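# Unpin postcards, stack them on mat, box clothespins

## Task

Remove every postcard from the line and lay them flat in one stack on the mat, then place all the clothespins inside the box.

## Robot and tools

Robot: two low-cost arms, left_arm and right_arm, each with a two-finger parallel gripper and a wrist camera. Other cameras: cam_high and cam_low on a stand behind the arms, plus cam_left_wrist and cam_right_wrist, all 896x504.

Frame: one scene frame for everything. Origin at table-top height, midway between the nominal arm bases; +x points out over the table, +y toward left_arm, +z up. Calibrated bases: left_arm at (-0.003, +0.363, +0.024) m, right_arm at (-0.029, -0.369, +0.029) m, both nearly unrotated. Image left/right does not match arm names. Reported gripper position (end_effector_position, metres) is the point between the finger pads, about 1 cm short of the tips; orientation is end_effector_quat_wxyz. Fingers point along the gripper's +z and open along its y. Readings can be a few cm off, worse at long reach.

The 14-number row (shared by execute_actions and move): one flat list covering both arms, each number in [-1, 1]: left dx, dy, dz, rx, ry, rz, opening, then the same seven for right. dx..rz are an offset, not a pose: measured along scene axes from that arm's Hand target as it stood when the action or move began (rotation about the Hand target position; rx, ry, rz form one rotation vector). Scale: 1.0 = 0.6 m or 180 degrees. Repeating an offset moves again. Six zeros re-command the current Hand target. Opening is absolute: +1 fully open (0.093 m), -1 closed. A 0 opening is a real command, so resend the present value to leave a gripper alone.

execute_actions(actions, cameras): actions is a list of actions; each action is up to 15 rows, one per 1/30 s step, every row an offset from the action's start pose; a short action repeats its last row to fill 15 steps. Images appear only for an empty list or when cameras names them ("all", names, or []).

move(target, speed, blend, opening_speed, grip_force, blocking, cameras): straight-line path toward one 14-number row, or a list of up to 15 rows, all offsets counted from the same starting Hand targets. speed in m/s, 0.002 to 2.9, default 0.25 (turning up to twice that in rad/s), one value or one per target. blend in metres rounds corners of a list; 0 stops at each. opening_speed is per second on the -1..+1 scale, at least 0.2. grip_force is newtons per pad, 10 to 50, one value or one per arm; it persists, and low forces close slowly. blocking=false returns after about 0.5 s while motion continues. Whole move capped at 10 s. Paths ignore obstacles and the other arm; avoid passing near an arm's own base. The result adds a "move:" line: done (within 10 mm and 2 degrees), off_target, moving, held, fault, plus limits=paced (pose clipped) or limits=held (steps withheld). Neither done nor off_target tells you about contact.

wait(seconds 0 to 10): lets time pass holding commands; a running move continues. stop(): brakes a running move. zoom_image(camera, region=[x0,y0,x1,y1] pixels, at most 504x504) enlarges part of the latest image from that camera. read_manual gives licence text only. finished_scene(scene) ends the scene irreversibly; later calls in the same reply go to the next scene.

Result lines: Hand target is the last commanded pose after clipping; the gripper often rests short of it and the next command, even zeros, asks again; send any remaining gap as an offset. Tool commands shows current commands. Joint positions end with the finger opening in metres. Joint torques include the arm's own weight and have offsets and noise; numbers 1 to 3 wrap at ±28 N m. Joint velocities may read "within noise". Commanded orientation is clipped to 40 degrees from the measured one each step. Small moves may fail or go sideways; check position and tilt after each move.

Gripping: grip_measured is the motor position on the same +1..-1 scale. Pads meet near -0.94; an object w mm wide sits at about -0.94 + 0.0208*w. A reading can be up to 0.02 high. For full-force hold on a rigid item, command at least 0.24 below its width reading; keep sending it to hold; to release, send well above the width reading. A closed reading below -0.94 does not prove a thin item is held. Squeeze is roughly 50-65 N per pad; a sudden large closing step briefly presses much harder.

Avoid: dropping or releasing moving parts, slams, hard pushes, striking fixed or heavy objects, anything leaving the table (fails the task), grippers or wrist cameras touching each other or one gripper closing on the other's fingers, loading a camera cable. A blocked arm keeps pushing until commanded back past its gripper. Motors heat when holding loads, stretched or pushing; MOTOR HOT at 75 °C, fault and fold at 90 °C, collapse at 100 °C. Objects may be nudged occasionally. Finish quickly and smoothly; the result must remain in place without the robot.

Each tool is called after "Emit:" as name(argument=value, ...), one argument or row to a line, values as JSON.

## Session

Emit:
execute_actions(
  actions=[],
)

Scene clock: 0.00 s.
left_arm: end_effector_position=(+0.2564, +0.2278, +0.3505) grip_measured=+1.000 end_effector_quat_wxyz=(+0.556, -0.013, +0.829, -0.058) | right_arm: end_effector_position=(+0.2106, -0.0831, +0.3402) grip_measured=+1.000 end_effector_quat_wxyz=(+0.508, -0.115, +0.789, +0.326)
Joint positions: left_arm=[-0.872 0.938 1.104 -0.683 -0.708 -0.474 0.093] | right_arm=[0.991 1.069 0.959 -0.175 0.267 0.504 0.093]
Joint velocities: within noise
Joint torques (N m): no reading
Heat: left arm: 37 °C; right arm: 36 °C.
Hand target: left_arm +0.2558, +0.2295, +0.3609; +0.565, -0.023, +0.822, -0.068 | right_arm +0.2107, -0.0843, +0.3581; +0.523, -0.109, +0.775, +0.338
Tool commands: left_gripper/opening=+1.0 right_gripper/opening=+1.0

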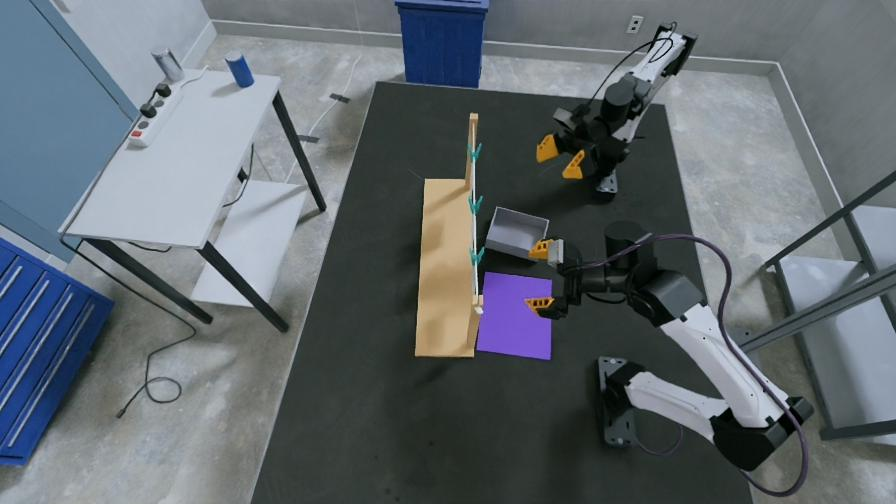

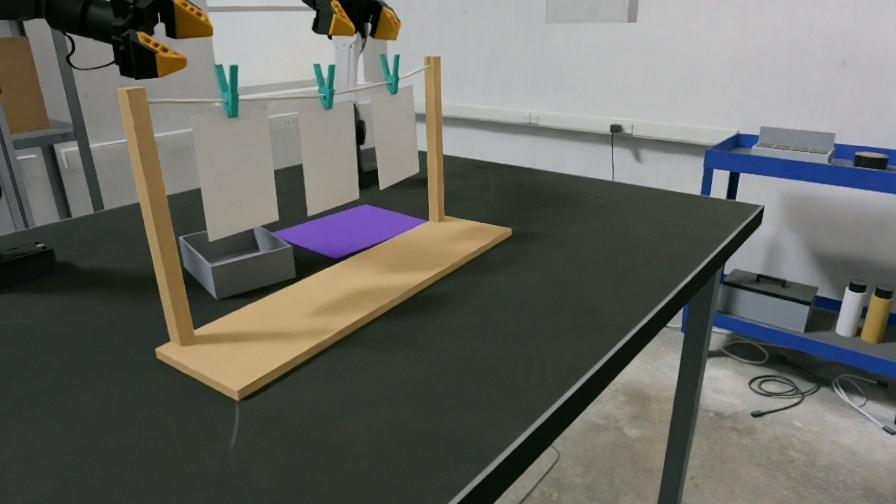

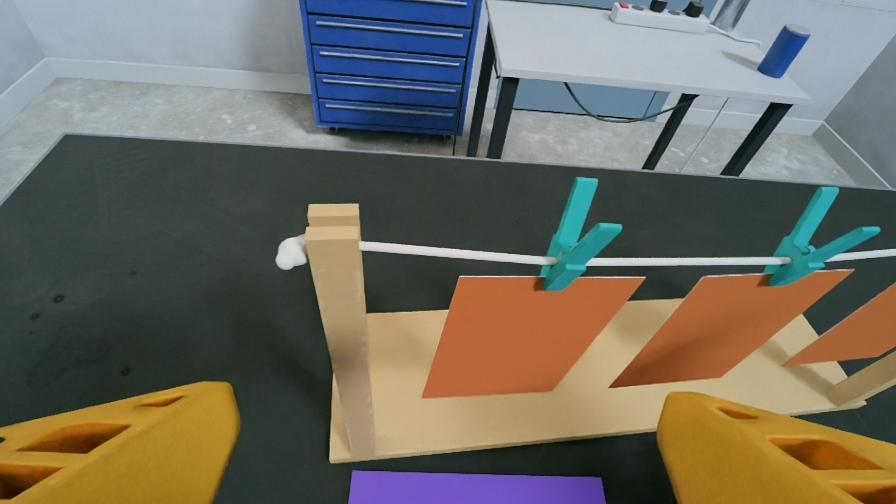

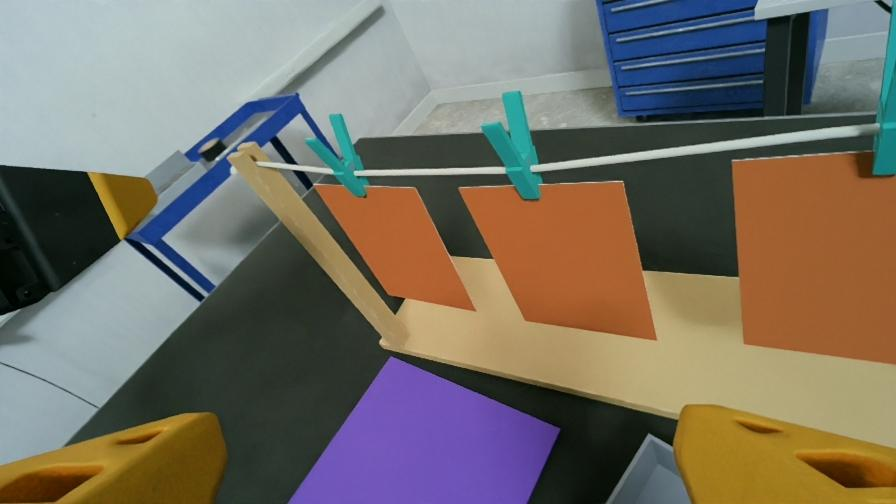

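Emit:
zoom_image(
  camera="cam_left_wrist",
  region=[400, 150, 896, 429],
)

Emit:
zoom_image(
  camera="cam_right_wrist",
  region=[220, 70, 720, 352],
)

Emit:
zoom_image(
  camera="cam_low",
  region=[100, 20, 540, 268],
)

Emit:
zoom_image(
  camera="cam_high",
  region=[400, 100, 600, 370],
)

Scaled by 1.016 from the camera's 896x504 image, which has a finer 1280x720 frame.

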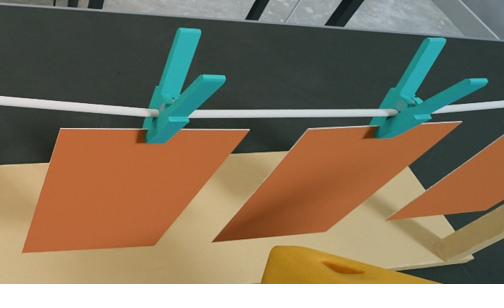

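Scaled by 1.008 from the camera's 896x504 image, which has a finer 1280x720 frame.

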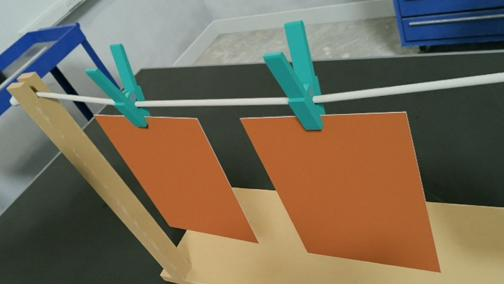

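Scaled by 1.145 from the camera's 896x504 image, which has a finer 1280x720 frame.

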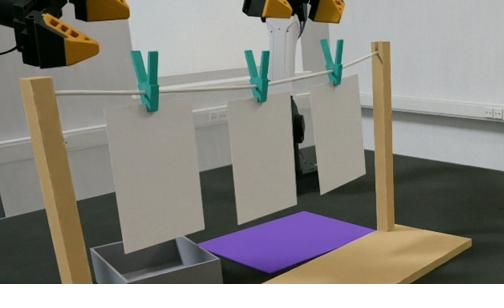

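Scaled by 1.867 from the camera's 896x504 image, which has a finer 1280x720 frame.

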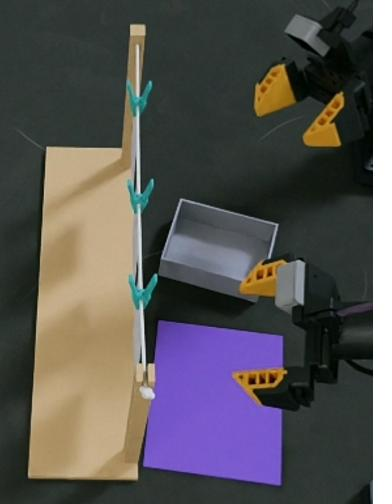

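Emit:
move(
  target=[-0.21,-0.20,-0.05,0.043,-0.061,0.017,1,-0.135,-0.143,-0.047,-0.123,-0.064,-0.196,1],
  cameras=["all"],
)

Scene clock: 9.37 s.
left_arm: end_effector_position=(+0.1288, +0.1117, +0.3171) grip_measured=+1.000 end_effector_quat_wxyz=(+0.630, +0.060, +0.774, -0.021) | right_arm: end_effector_position=(+0.1297, -0.1708, +0.3205) grip_measured=+1.000 end_effector_quat_wxyz=(+0.645, -0.027, +0.764, -0.012)
Joint positions: left_arm=[-1.714 1.472 1.329 -1.553 -1.361 -1.654 0.093] | right_arm=[1.608 1.319 1.174 -1.559 1.4 1.653 0.093]
Joint torques (N m): left_arm=[-0.43 -3.77 8.42 -0.07 -0.99 -0.23] | right_arm=[0.39 -2.91 8.14 0.11 0.43 0.18]
Heat: left arm: 38 °C; right arm: 38 °C.
Hand target: left_arm +0.1298, +0.1095, +0.3309; +0.643, +0.000, +0.766, +0.001 | right_arm +0.1297, -0.1701, +0.3299; +0.643, +0.000, +0.766, +0.000
Off the commanded pose: left_arm 0.014 m, 8 deg | right_arm 0.009 m, 3 deg.
joint sent to its limit (left arm) — joint 4 (wrist pitch), lower limit. The joint targets are off in position and orientation.
joint sent to its limit (right arm) — joint 4 (wrist pitch), lower limit. The joint targets are off in position, not in orientation.
move: off_target (left_arm, right_arm)

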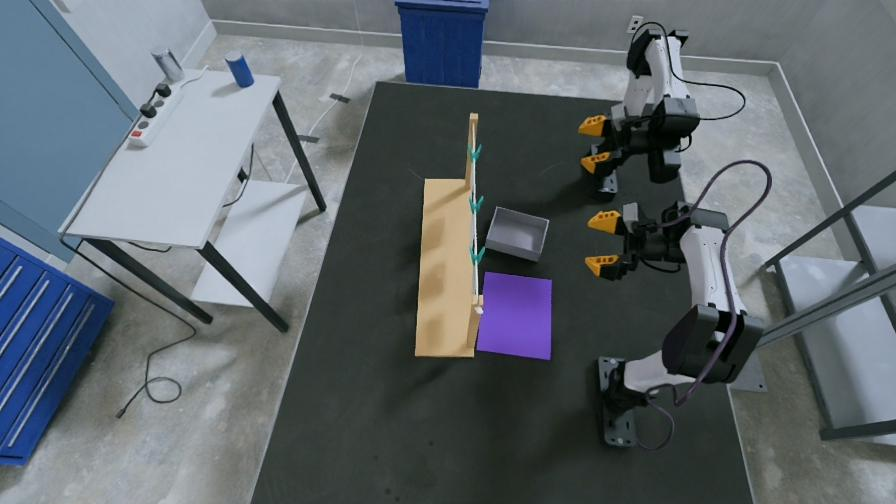

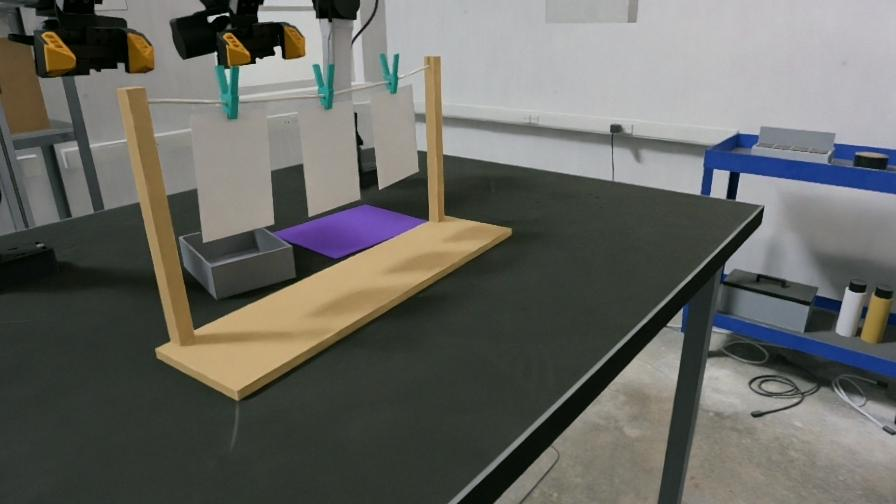

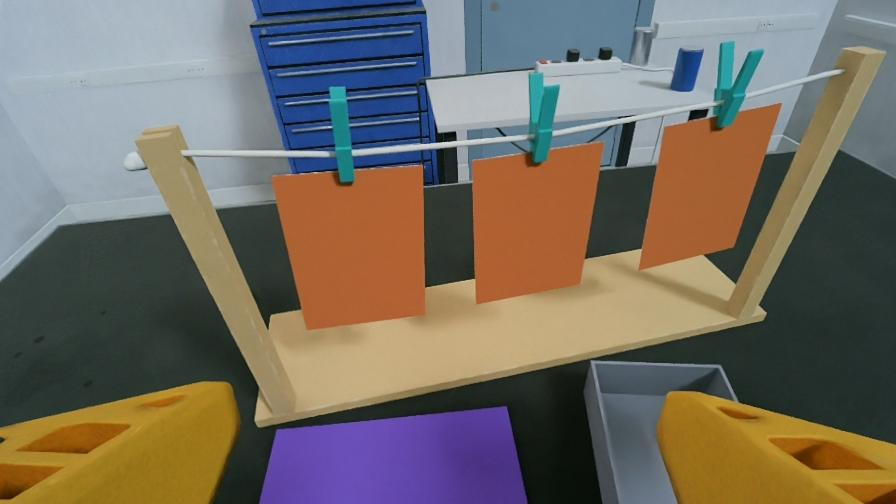

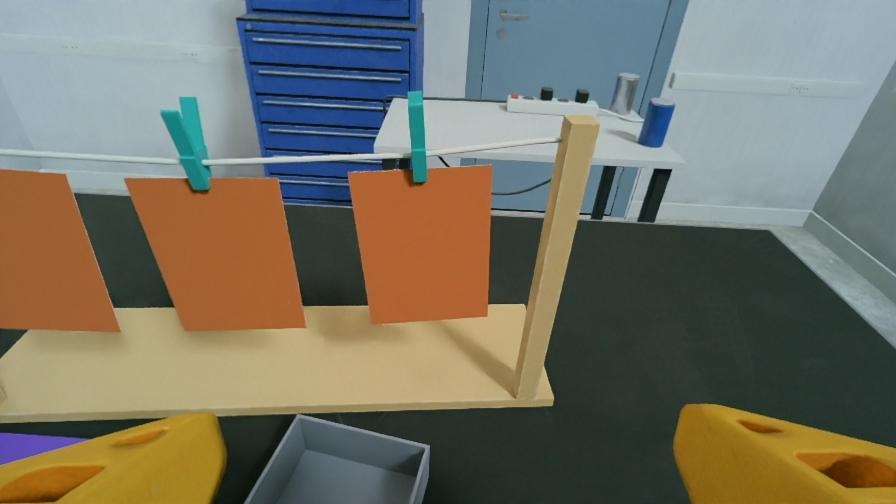

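Emit:
move(
  target=[0,0,0,0,0,0,1,0.267,0.017,-0.267,0.032,-0.049,0.371,0.1],
  cameras=["all"],
)

Scene clock: 16.37 s.
left_arm: end_effector_position=(+0.1288, +0.1117, +0.3171) grip_measured=+1.000 end_effector_quat_wxyz=(+0.630, +0.060, +0.774, -0.021) | right_arm: end_effector_position=(+0.2868, -0.1655, +0.1486) grip_measured=+0.102 end_effector_quat_wxyz=(+0.564, -0.372, +0.627, +0.388)
Joint positions: left_arm=[-1.714 1.472 1.329 -1.553 -1.361 -1.654 0.093] | right_arm=[0.203 1.798 0.382 1.31 -0.93 -0.017 0.05]
Joint torques (N m): left_arm=[-0.42 -3.81 8.42 -0.07 -0.98 -0.22] | right_arm=[0.18 -5.18 5.75 2.61 -0.32 0.15]
Heat: left arm: 40 °C; right arm: 39 °C.
Hand target: left_arm +0.1298, +0.1095, +0.3309; +0.643, +0.000, +0.766, +0.001 | right_arm +0.2899, -0.1599, +0.1697; +0.590, -0.390, +0.590, +0.390
Off the commanded pose: left_arm 0.014 m, 8 deg | right_arm 0.022 m, 6 deg.
joint sent to its limit (left arm) — joint 4 (wrist pitch), lower limit. The joint targets are off in position and orientation.
move: off_target (left_arm, right_arm)

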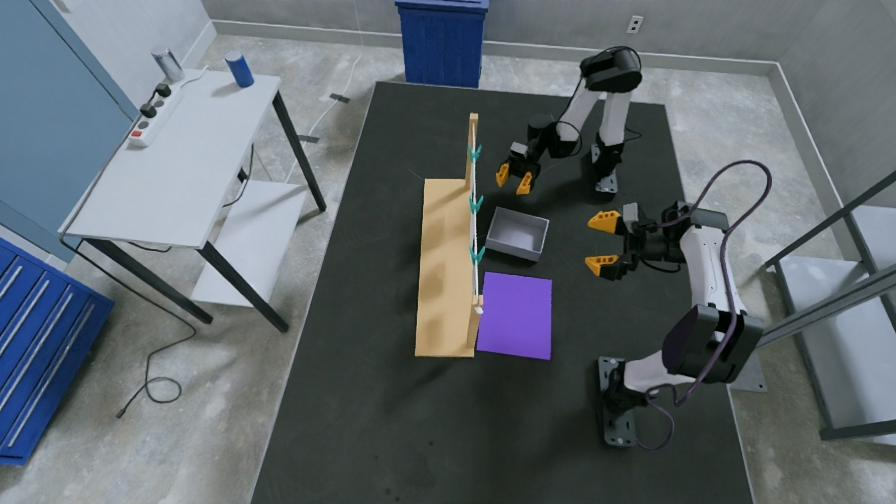

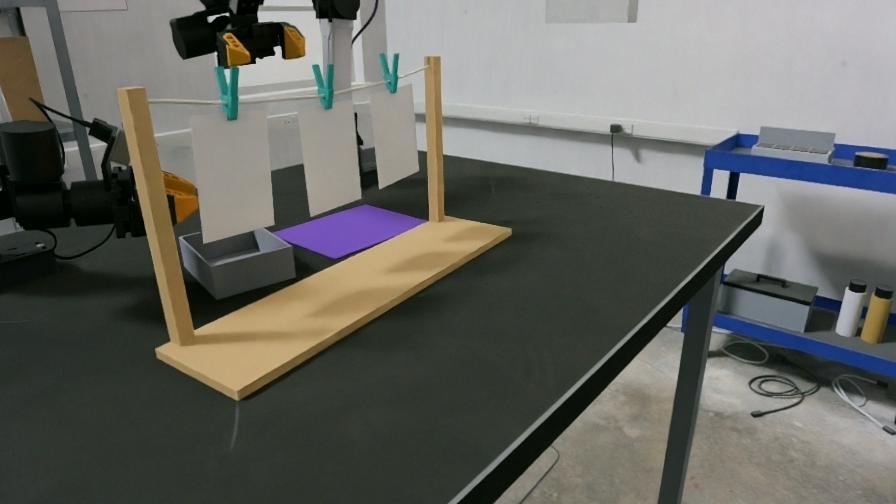

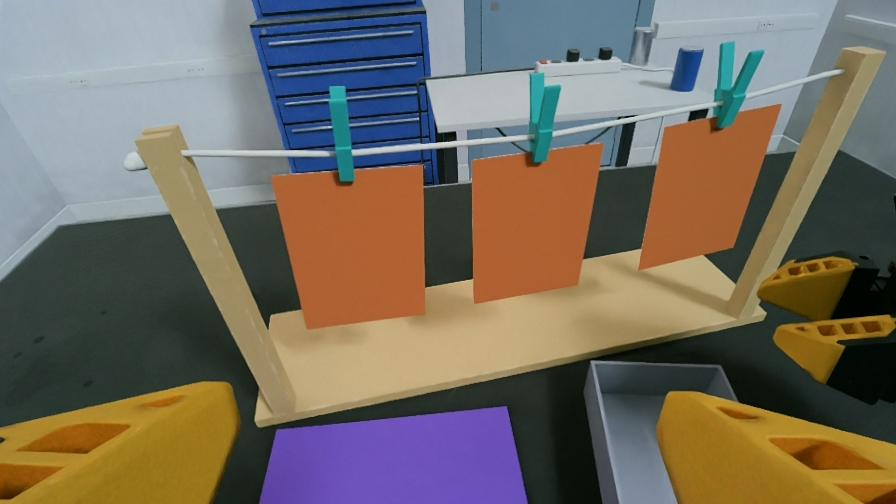

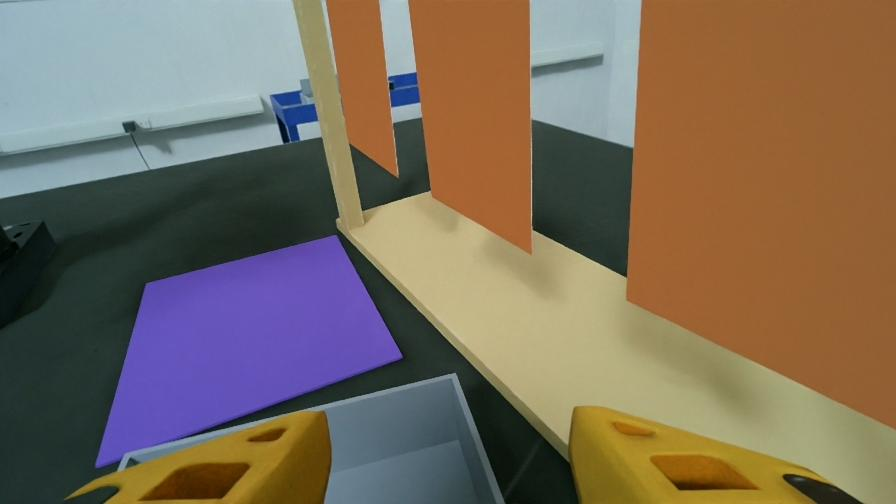

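Emit:
move(
  target=[0,0,0,0,0,0,1,0.06,0.14,0.02,0.02,-0.009,0,0.1],
  speed=0.12,
  cameras=["cam_left_wrist","cam_right_wrist","cam_low"],
)

Scene clock: 18.60 s.
left_arm: end_effector_position=(+0.1288, +0.1117, +0.3171) grip_measured=+1.000 end_effector_quat_wxyz=(+0.630, +0.060, +0.774, -0.021) | right_arm: end_effector_position=(+0.3178, -0.0787, +0.1575) grip_measured=+0.102 end_effector_quat_wxyz=(+0.575, -0.378, +0.601, +0.407)
Joint positions: left_arm=[-1.714 1.472 1.329 -1.553 -1.361 -1.654 0.093] | right_arm=[0.444 1.98 0.635 1.336 -0.732 0.047 0.05]
Joint torques (N m): left_arm=[-0.44 -3.78 8.43 -0.08 -0.99 -0.23] | right_arm=[0.38 -7.08 6.23 2.69 0.16 0.14]
Heat: left arm: 40 °C; right arm: 40 °C.
Hand target: left_arm +0.1298, +0.1095, +0.3309; +0.643, +0.000, +0.766, +0.001 | right_arm +0.3259, -0.0759, +0.1817; +0.610, -0.377, +0.569, +0.402
Off the commanded pose: left_arm 0.014 m, 8 deg | right_arm 0.026 m, 5 deg.
joint sent to its limit (left arm) — joint 4 (wrist pitch), lower limit. The joint targets are off in position and orientation.
move: off_target (left_arm, right_arm)
Images, in order (width x height): cam_low 896x504, cam_left_wrist 896x504, cam_right_wrist 896x504.

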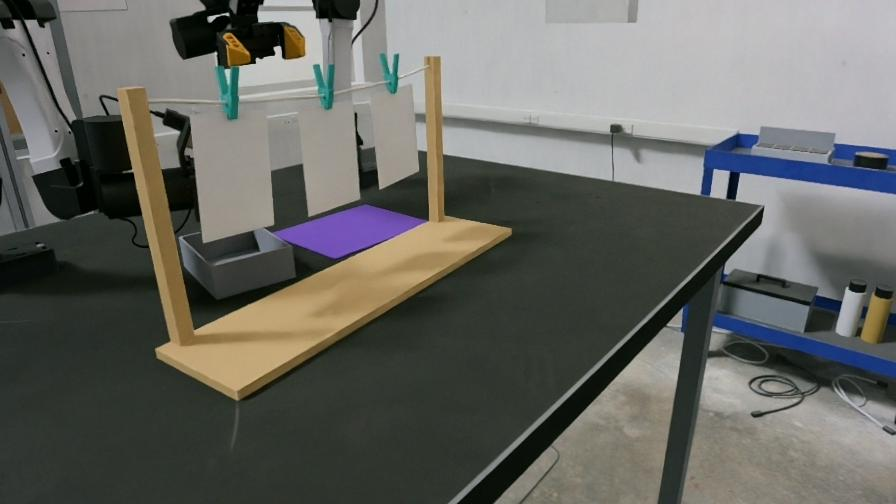

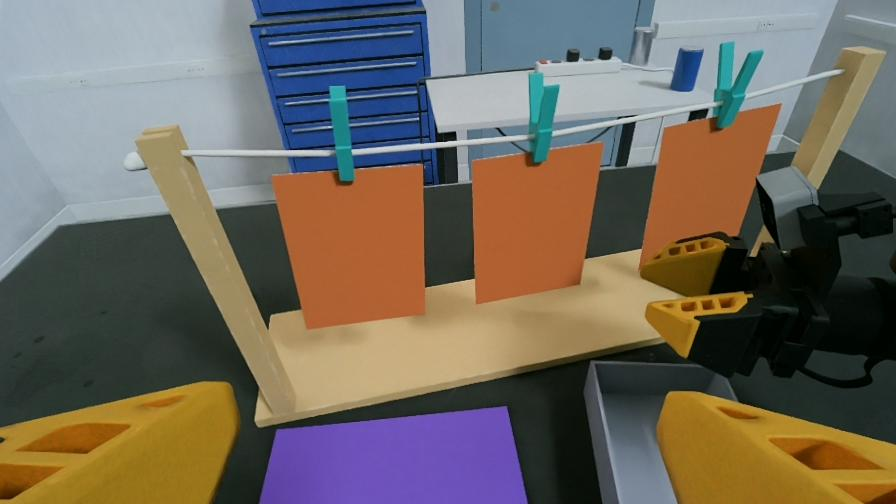

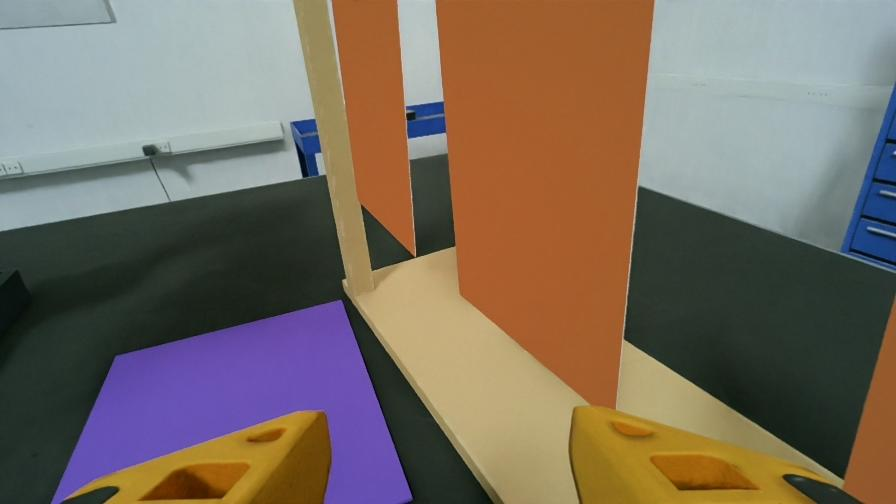

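Emit:
move(
  target=[0,0,0,0,0,0,1,0.06,-0.026,0.0,0,0,0,0.1],
  speed=0.08,
  cameras=["cam_left_wrist","cam_right_wrist"],
)

Scene clock: 20.20 s.
left_arm: end_effector_position=(+0.1288, +0.1117, +0.3171) grip_measured=+1.000 end_effector_quat_wxyz=(+0.630, +0.060, +0.774, -0.021) | right_arm: end_effector_position=(+0.3606, -0.0970, +0.1663) grip_measured=+0.102 end_effector_quat_wxyz=(+0.600, -0.367, +0.592, +0.394)
Joint positions: left_arm=[-1.714 1.472 1.329 -1.553 -1.361 -1.654 0.093] | right_arm=[0.356 2.048 0.755 1.336 -0.778 0.055 0.05]
Joint torques (N m): left_arm=[-0.43 -3.77 8.38 -0.08 -0.98 -0.23] | right_arm=[0.05 -7.79 6.54 2.18 -0.21 0.14]
Heat: left arm: 41 °C; right arm: 40 °C.
Hand target: left_arm +0.1298, +0.1095, +0.3309; +0.643, +0.000, +0.766, +0.001 | right_arm +0.3619, -0.0915, +0.1817; +0.610, -0.377, +0.569, +0.402
Off the commanded pose: left_arm 0.014 m, 8 deg | right_arm 0.016 m, 3 deg.
joint sent to its limit (left arm) — joint 4 (wrist pitch), lower limit. The joint targets are off in position and orientation.
move: off_target (left_arm, right_arm)
Images, in order (width x height): cam_left_wrist 896x504, cam_right_wrist 896x504.

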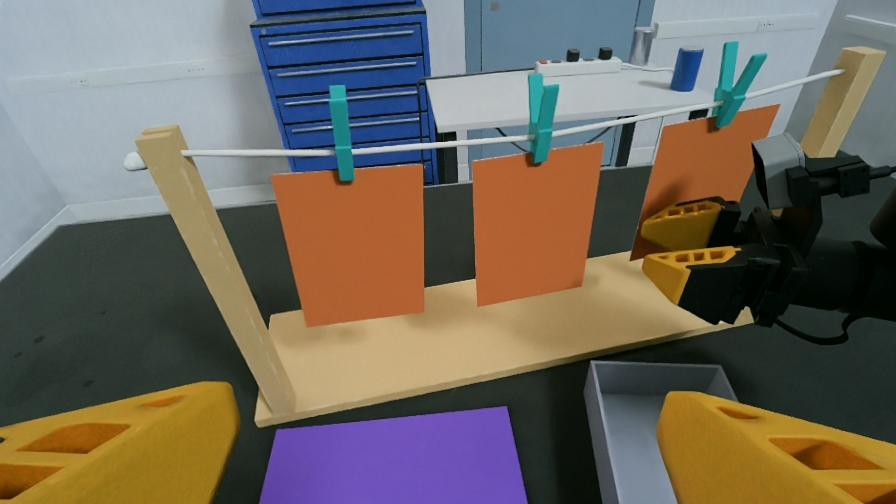

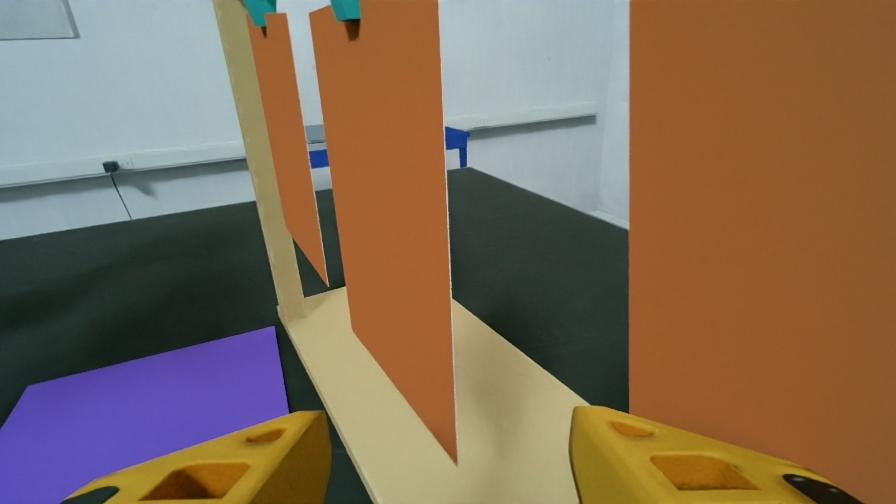

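Emit:
move(
  target=[0,0,0,0,0,0,1,0.03,0.067,0.0,0,0,0,0.1],
  speed=0.08,
  cameras=["cam_left_wrist","cam_right_wrist"],
)

Scene clock: 21.73 s.
left_arm: end_effector_position=(+0.1288, +0.1117, +0.3171) grip_measured=+1.000 end_effector_quat_wxyz=(+0.630, +0.060, +0.774, -0.021) | right_arm: end_effector_position=(+0.3686, -0.0525, +0.1747) grip_measured=+0.102 end_effector_quat_wxyz=(+0.606, -0.388, +0.563, +0.406)
Joint positions: left_arm=[-1.714 1.472 1.329 -1.553 -1.361 -1.654 0.093] | right_arm=[0.444 2.123 0.897 1.314 -0.746 0.047 0.05]
Joint torques (N m): left_arm=[-0.44 -3.75 8.44 -0.07 -0.98 -0.23] | right_arm=[0.39 -8.66 7.01 1.64 0.2 0.07]
Heat: left arm: 41 °C; right arm: 40 °C.
Hand target: left_arm +0.1298, +0.1095, +0.3309; +0.643, +0.000, +0.766, +0.001 | right_arm +0.3799, -0.0513, +0.1817; +0.610, -0.377, +0.569, +0.402
Off the commanded pose: left_arm 0.014 m, 8 deg | right_arm 0.013 m, 2 deg.
joint sent to its limit (left arm) — joint 4 (wrist pitch), lower limit. The joint targets are off in position and orientation.
move: off_target (left_arm, right_arm)
Images, in order (width x height): cam_left_wrist 896x504, cam_right_wrist 896x504.

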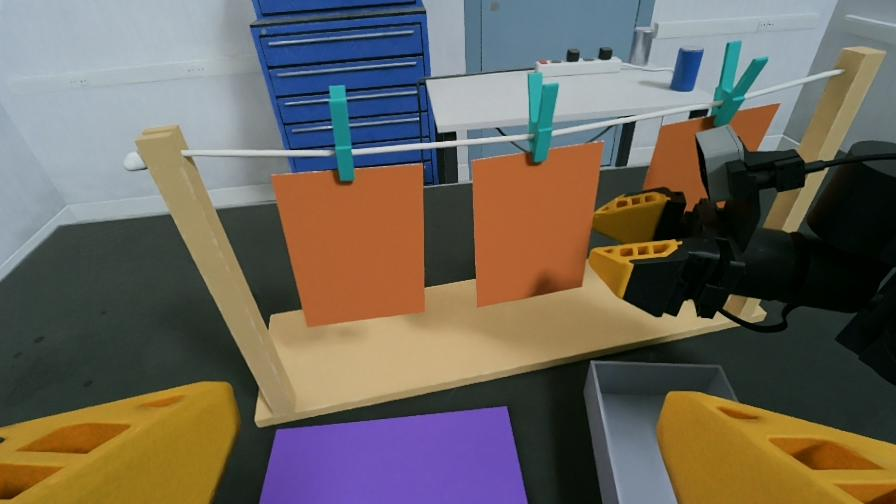

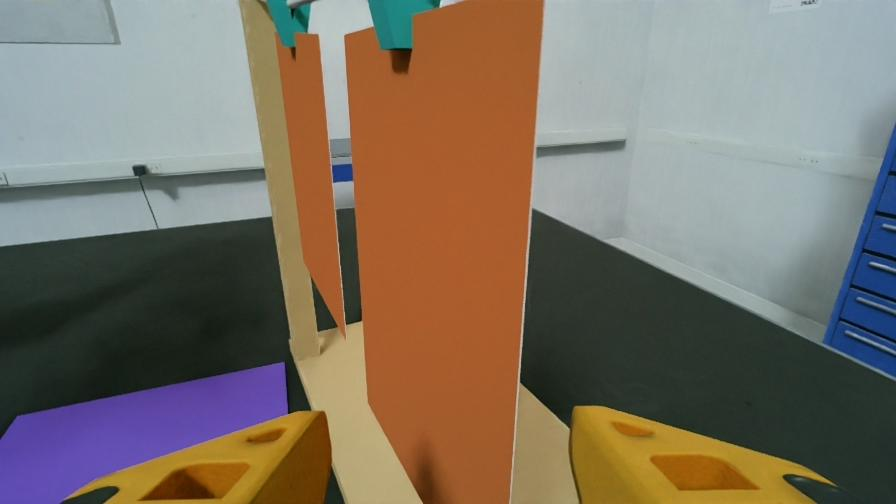

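Emit:
move(
  target=[0,0,0,0,0,0,1,0.047,0.06,-0.02,0,0,0,0.1],
  speed=0.06,
  cameras=["cam_left_wrist","cam_right_wrist","cam_low"],
)

Scene clock: 23.47 s.
left_arm: end_effector_position=(+0.1288, +0.1117, +0.3171) grip_measured=+1.000 end_effector_quat_wxyz=(+0.630, +0.060, +0.774, -0.021) | right_arm: end_effector_position=(+0.3971, -0.0172, +0.1606) grip_measured=+0.102 end_effector_quat_wxyz=(+0.604, -0.386, +0.566, +0.408)
Joint positions: left_arm=[-1.714 1.472 1.329 -1.553 -1.361 -1.654 0.093] | right_arm=[0.491 2.261 1.092 1.25 -0.698 0.047 0.05]
Joint torques (N m): left_arm=[-0.43 -3.79 8.4 -0.07 -0.99 -0.22] | right_arm=[0.51 -9.94 7.42 1.67 0.19 0.01]
Heat: left arm: 41 °C; right arm: 40 °C.
Hand target: left_arm +0.1298, +0.1095, +0.3309; +0.643, +0.000, +0.766, +0.001 | right_arm +0.4081, -0.0153, +0.1697; +0.610, -0.377, +0.569, +0.402
Off the commanded pose: left_arm 0.014 m, 8 deg | right_arm 0.014 m, 1 deg.
joint sent to its limit (left arm) — joint 4 (wrist pitch), lower limit. The joint targets are off in position and orientation.
move: off_target (left_arm, right_arm)
Images, in order (width x height): cam_low 896x504, cam_left_wrist 896x504, cam_right_wrist 896x504.

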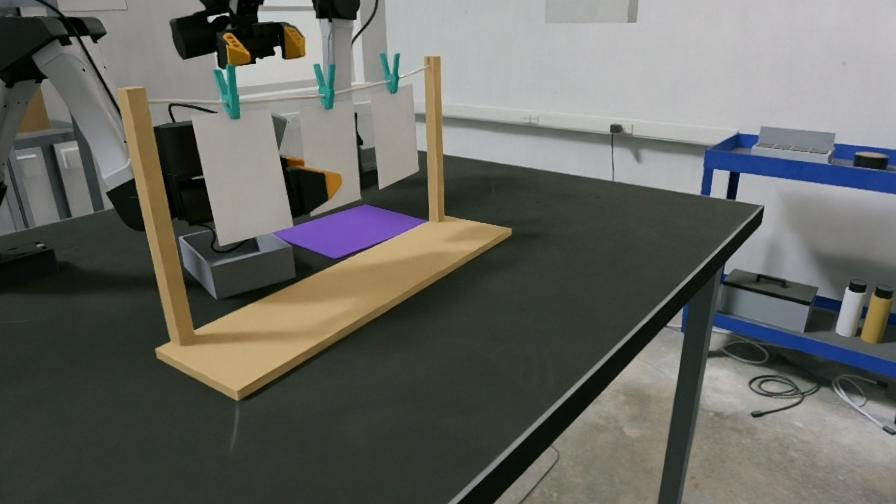

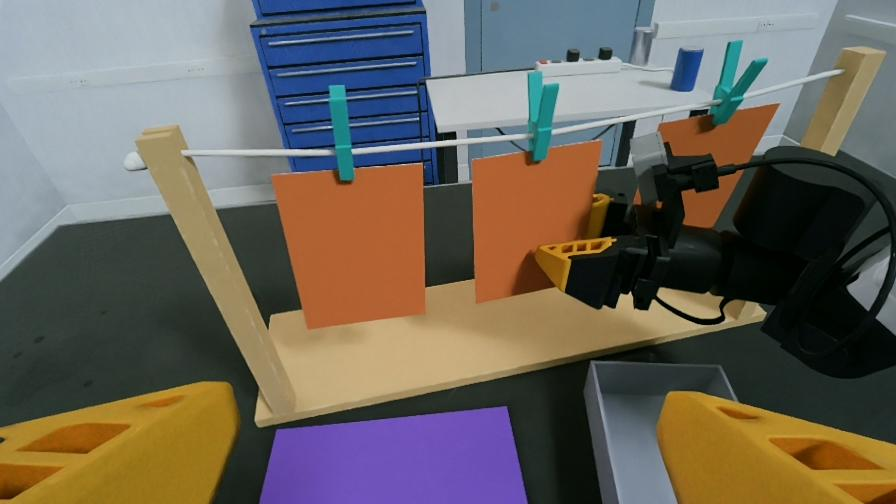

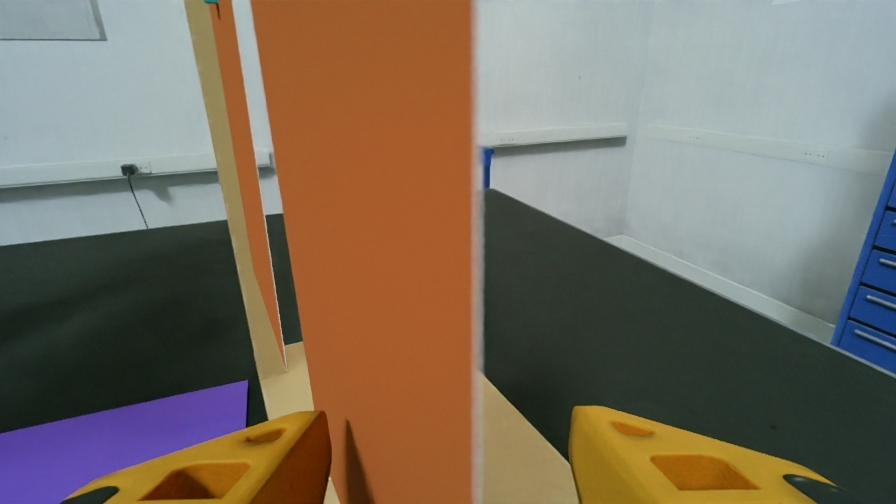

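Emit:
move(
  target=[0,0,0,0,0,0,1,0,0,0,0,0,0,-0.5],
  grip_force=20,
  cameras=["cam_left_wrist","cam_right_wrist","cam_low"],
)

Scene clock: 26.73 s.
left_arm: end_effector_position=(+0.1288, +0.1117, +0.3171) grip_measured=+1.000 end_effector_quat_wxyz=(+0.630, +0.060, +0.774, -0.021) | right_arm: end_effector_position=(+0.3973, -0.0173, +0.1606) grip_measured=-0.498 end_effector_quat_wxyz=(+0.604, -0.386, +0.566, +0.407)
Joint positions: left_arm=[-1.714 1.472 1.329 -1.553 -1.361 -1.654 0.093] | right_arm=[0.491 2.261 1.092 1.25 -0.696 0.047 0.021]
Joint torques (N m): left_arm=[-0.43 -3.75 8.4 -0.07 -0.98 -0.23] | right_arm=[0.55 -9.91 7.46 1.67 0.19 0.02]
Heat: left arm: 42 °C; right arm: 39 °C.
Hand target: left_arm +0.1298, +0.1095, +0.3309; +0.643, +0.000, +0.766, +0.001 | right_arm +0.4081, -0.0153, +0.1697; +0.610, -0.377, +0.569, +0.402
Off the commanded pose: left_arm 0.014 m, 8 deg | right_arm 0.014 m, 1 deg.
joint sent to its limit (left arm) — joint 4 (wrist pitch), lower limit. The joint targets are off in position and orientation.
grip_force (N): 20, 20
move: off_target (left_arm, right_arm)
Images, in order (width x height): cam_low 896x504, cam_left_wrist 896x504, cam_right_wrist 896x504.

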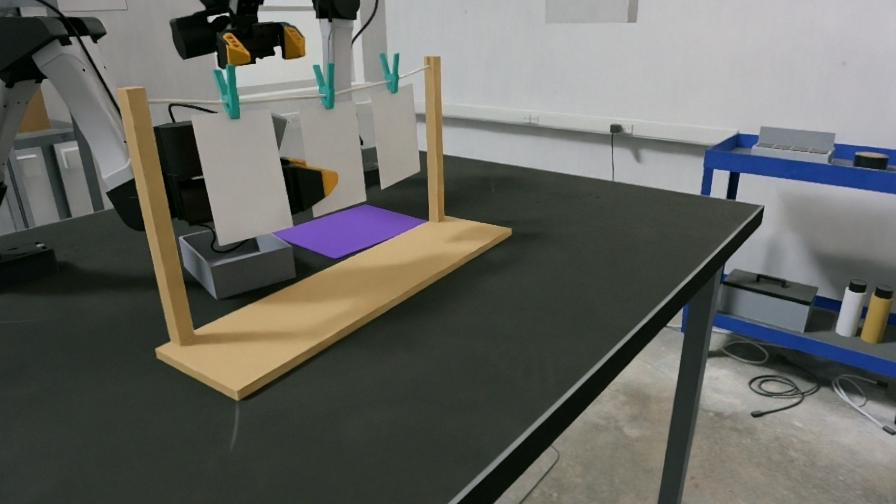

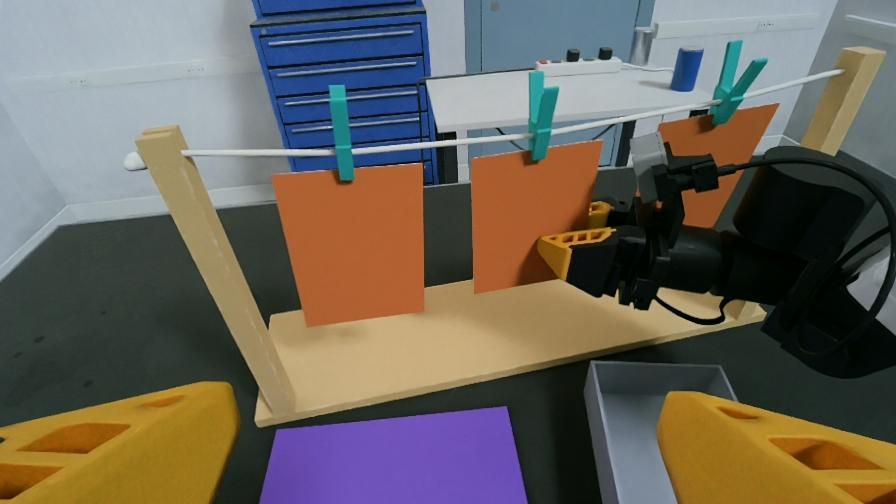

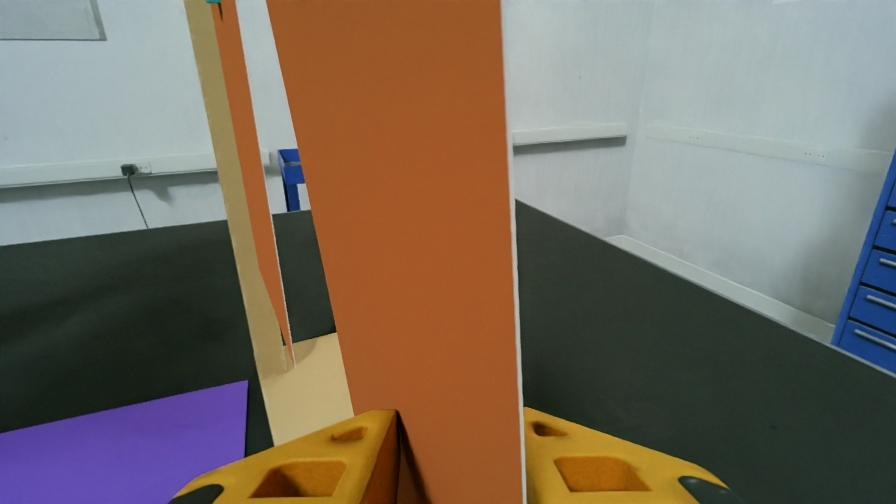

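Emit:
move(
  target=[0,0,0,0,0,0,1,-0.015,0.0,0,0,0,0.06,-0.5],
  speed=0.06,
  cameras=["cam_left_wrist","cam_right_wrist","cam_low"],
)

Scene clock: 29.43 s.
left_arm: end_effector_position=(+0.1288, +0.1117, +0.3171) grip_measured=+1.000 end_effector_quat_wxyz=(+0.630, +0.060, +0.774, -0.021) | right_arm: end_effector_position=(+0.3904, -0.0139, +0.1618) grip_measured=-0.498 end_effector_quat_wxyz=(+0.573, -0.432, +0.529, +0.453)
Joint positions: left_arm=[-1.714 1.472 1.329 -1.553 -1.361 -1.654 0.093] | right_arm=[0.46 2.301 1.167 1.239 -0.888 0.066 0.021]
Joint torques (N m): left_arm=[-0.39 -3.77 8.4 -0.07 -0.99 -0.23] | right_arm=[-0.34 -10.21 7.5 1.57 -0.17 0.15]
Heat: left arm: 42 °C; right arm: 39 °C.
Hand target: left_arm +0.1298, +0.1095, +0.3309; +0.643, +0.000, +0.766, +0.001 | right_arm +0.3991, -0.0153, +0.1697; +0.570, -0.429, +0.531, +0.458
Off the commanded pose: left_arm 0.014 m, 8 deg | right_arm 0.012 m, 1 deg.
joint sent to its limit (left arm) — joint 4 (wrist pitch), lower limit. The joint targets are off in position and orientation.
grip_force (N): 20, 20
move: off_target (left_arm, right_arm)
Images, in order (width x height): cam_low 896x504, cam_left_wrist 896x504, cam_right_wrist 896x504.

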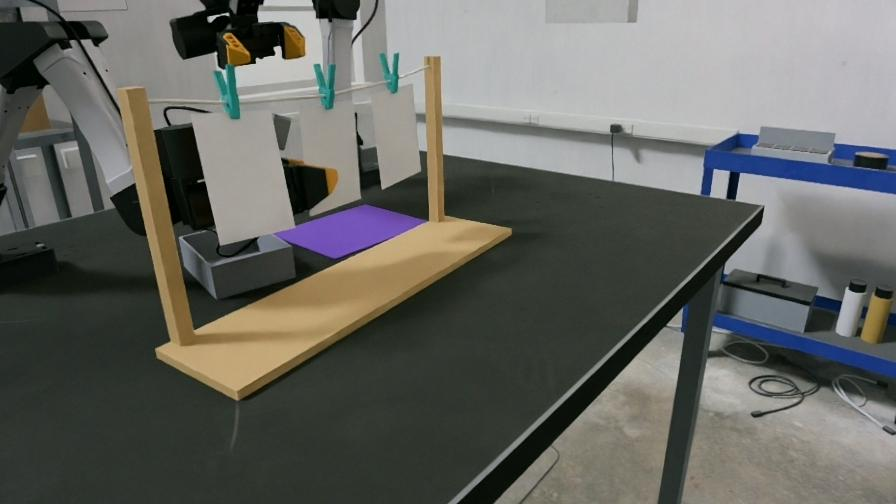

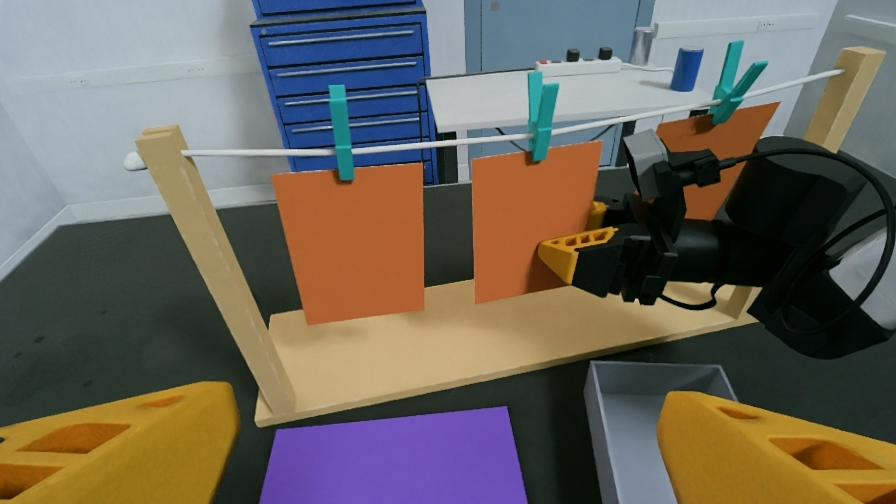

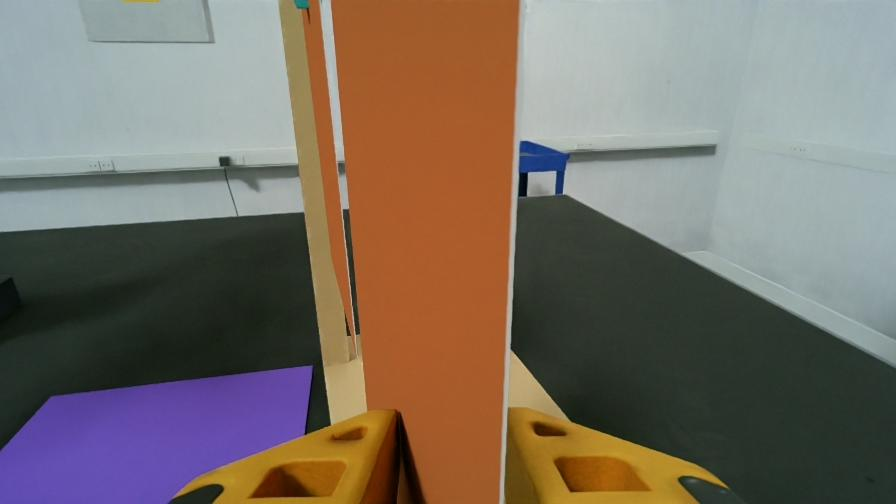

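Emit:
move(
  target=[0,0,0,0,0,0,1,0,0,0,0,0,0,-1],
  grip_force=20,
  cameras=["cam_left_wrist","cam_right_wrist","cam_low"],
)

Scene clock: 32.13 s.
left_arm: end_effector_position=(+0.1288, +0.1117, +0.3171) grip_measured=+1.000 end_effector_quat_wxyz=(+0.630, +0.060, +0.774, -0.021) | right_arm: end_effector_position=(+0.3901, -0.0139, +0.1618) grip_measured=-0.977 end_effector_quat_wxyz=(+0.573, -0.433, +0.529, +0.453)
Joint positions: left_arm=[-1.714 1.472 1.329 -1.553 -1.361 -1.654 0.093] | right_arm=[0.46 2.301 1.167 1.239 -0.89 0.066 0]
Joint torques (N m): left_arm=[-0.43 -3.85 8.36 -0.07 -0.99 -0.23] | right_arm=[-0.31 -10.17 7.49 1.57 -0.16 0.16]
Heat: left arm: 43 °C; right arm: 39 °C.
Hand target: left_arm +0.1298, +0.1095, +0.3309; +0.643, +0.000, +0.766, +0.001 | right_arm +0.3991, -0.0153, +0.1697; +0.570, -0.429, +0.531, +0.458
Off the commanded pose: left_arm 0.014 m, 8 deg | right_arm 0.012 m, 1 deg.
joint sent to its limit (left arm) — joint 4 (wrist pitch), lower limit. The joint targets are off in position and orientation.
grip_force (N): 20, 20
move: off_target (left_arm, right_arm)
Images, in order (width x height): cam_low 896x504, cam_left_wrist 896x504, cam_right_wrist 896x504.

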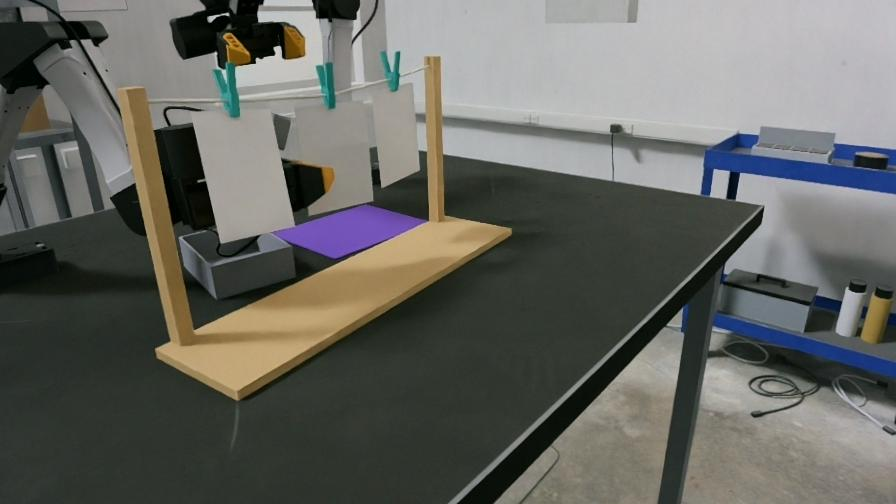

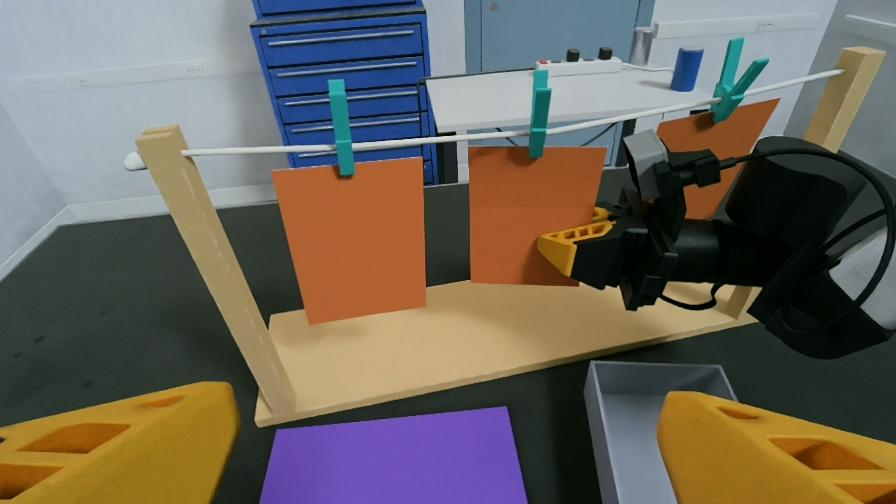

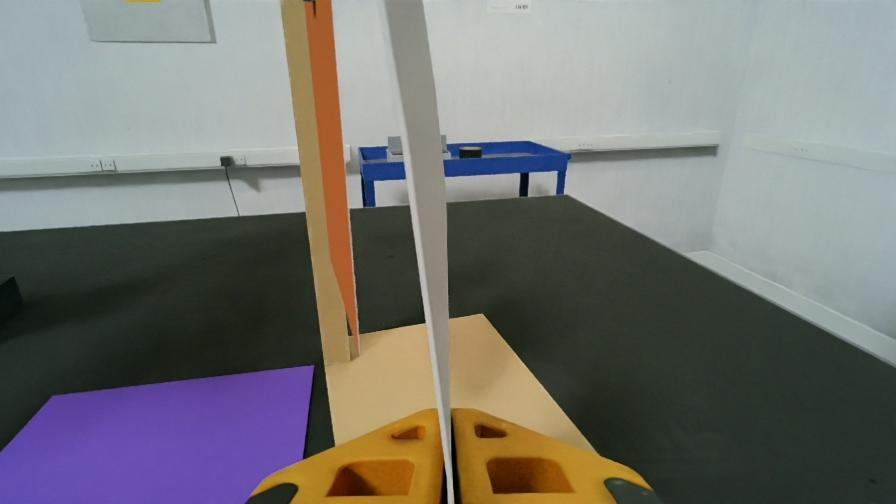

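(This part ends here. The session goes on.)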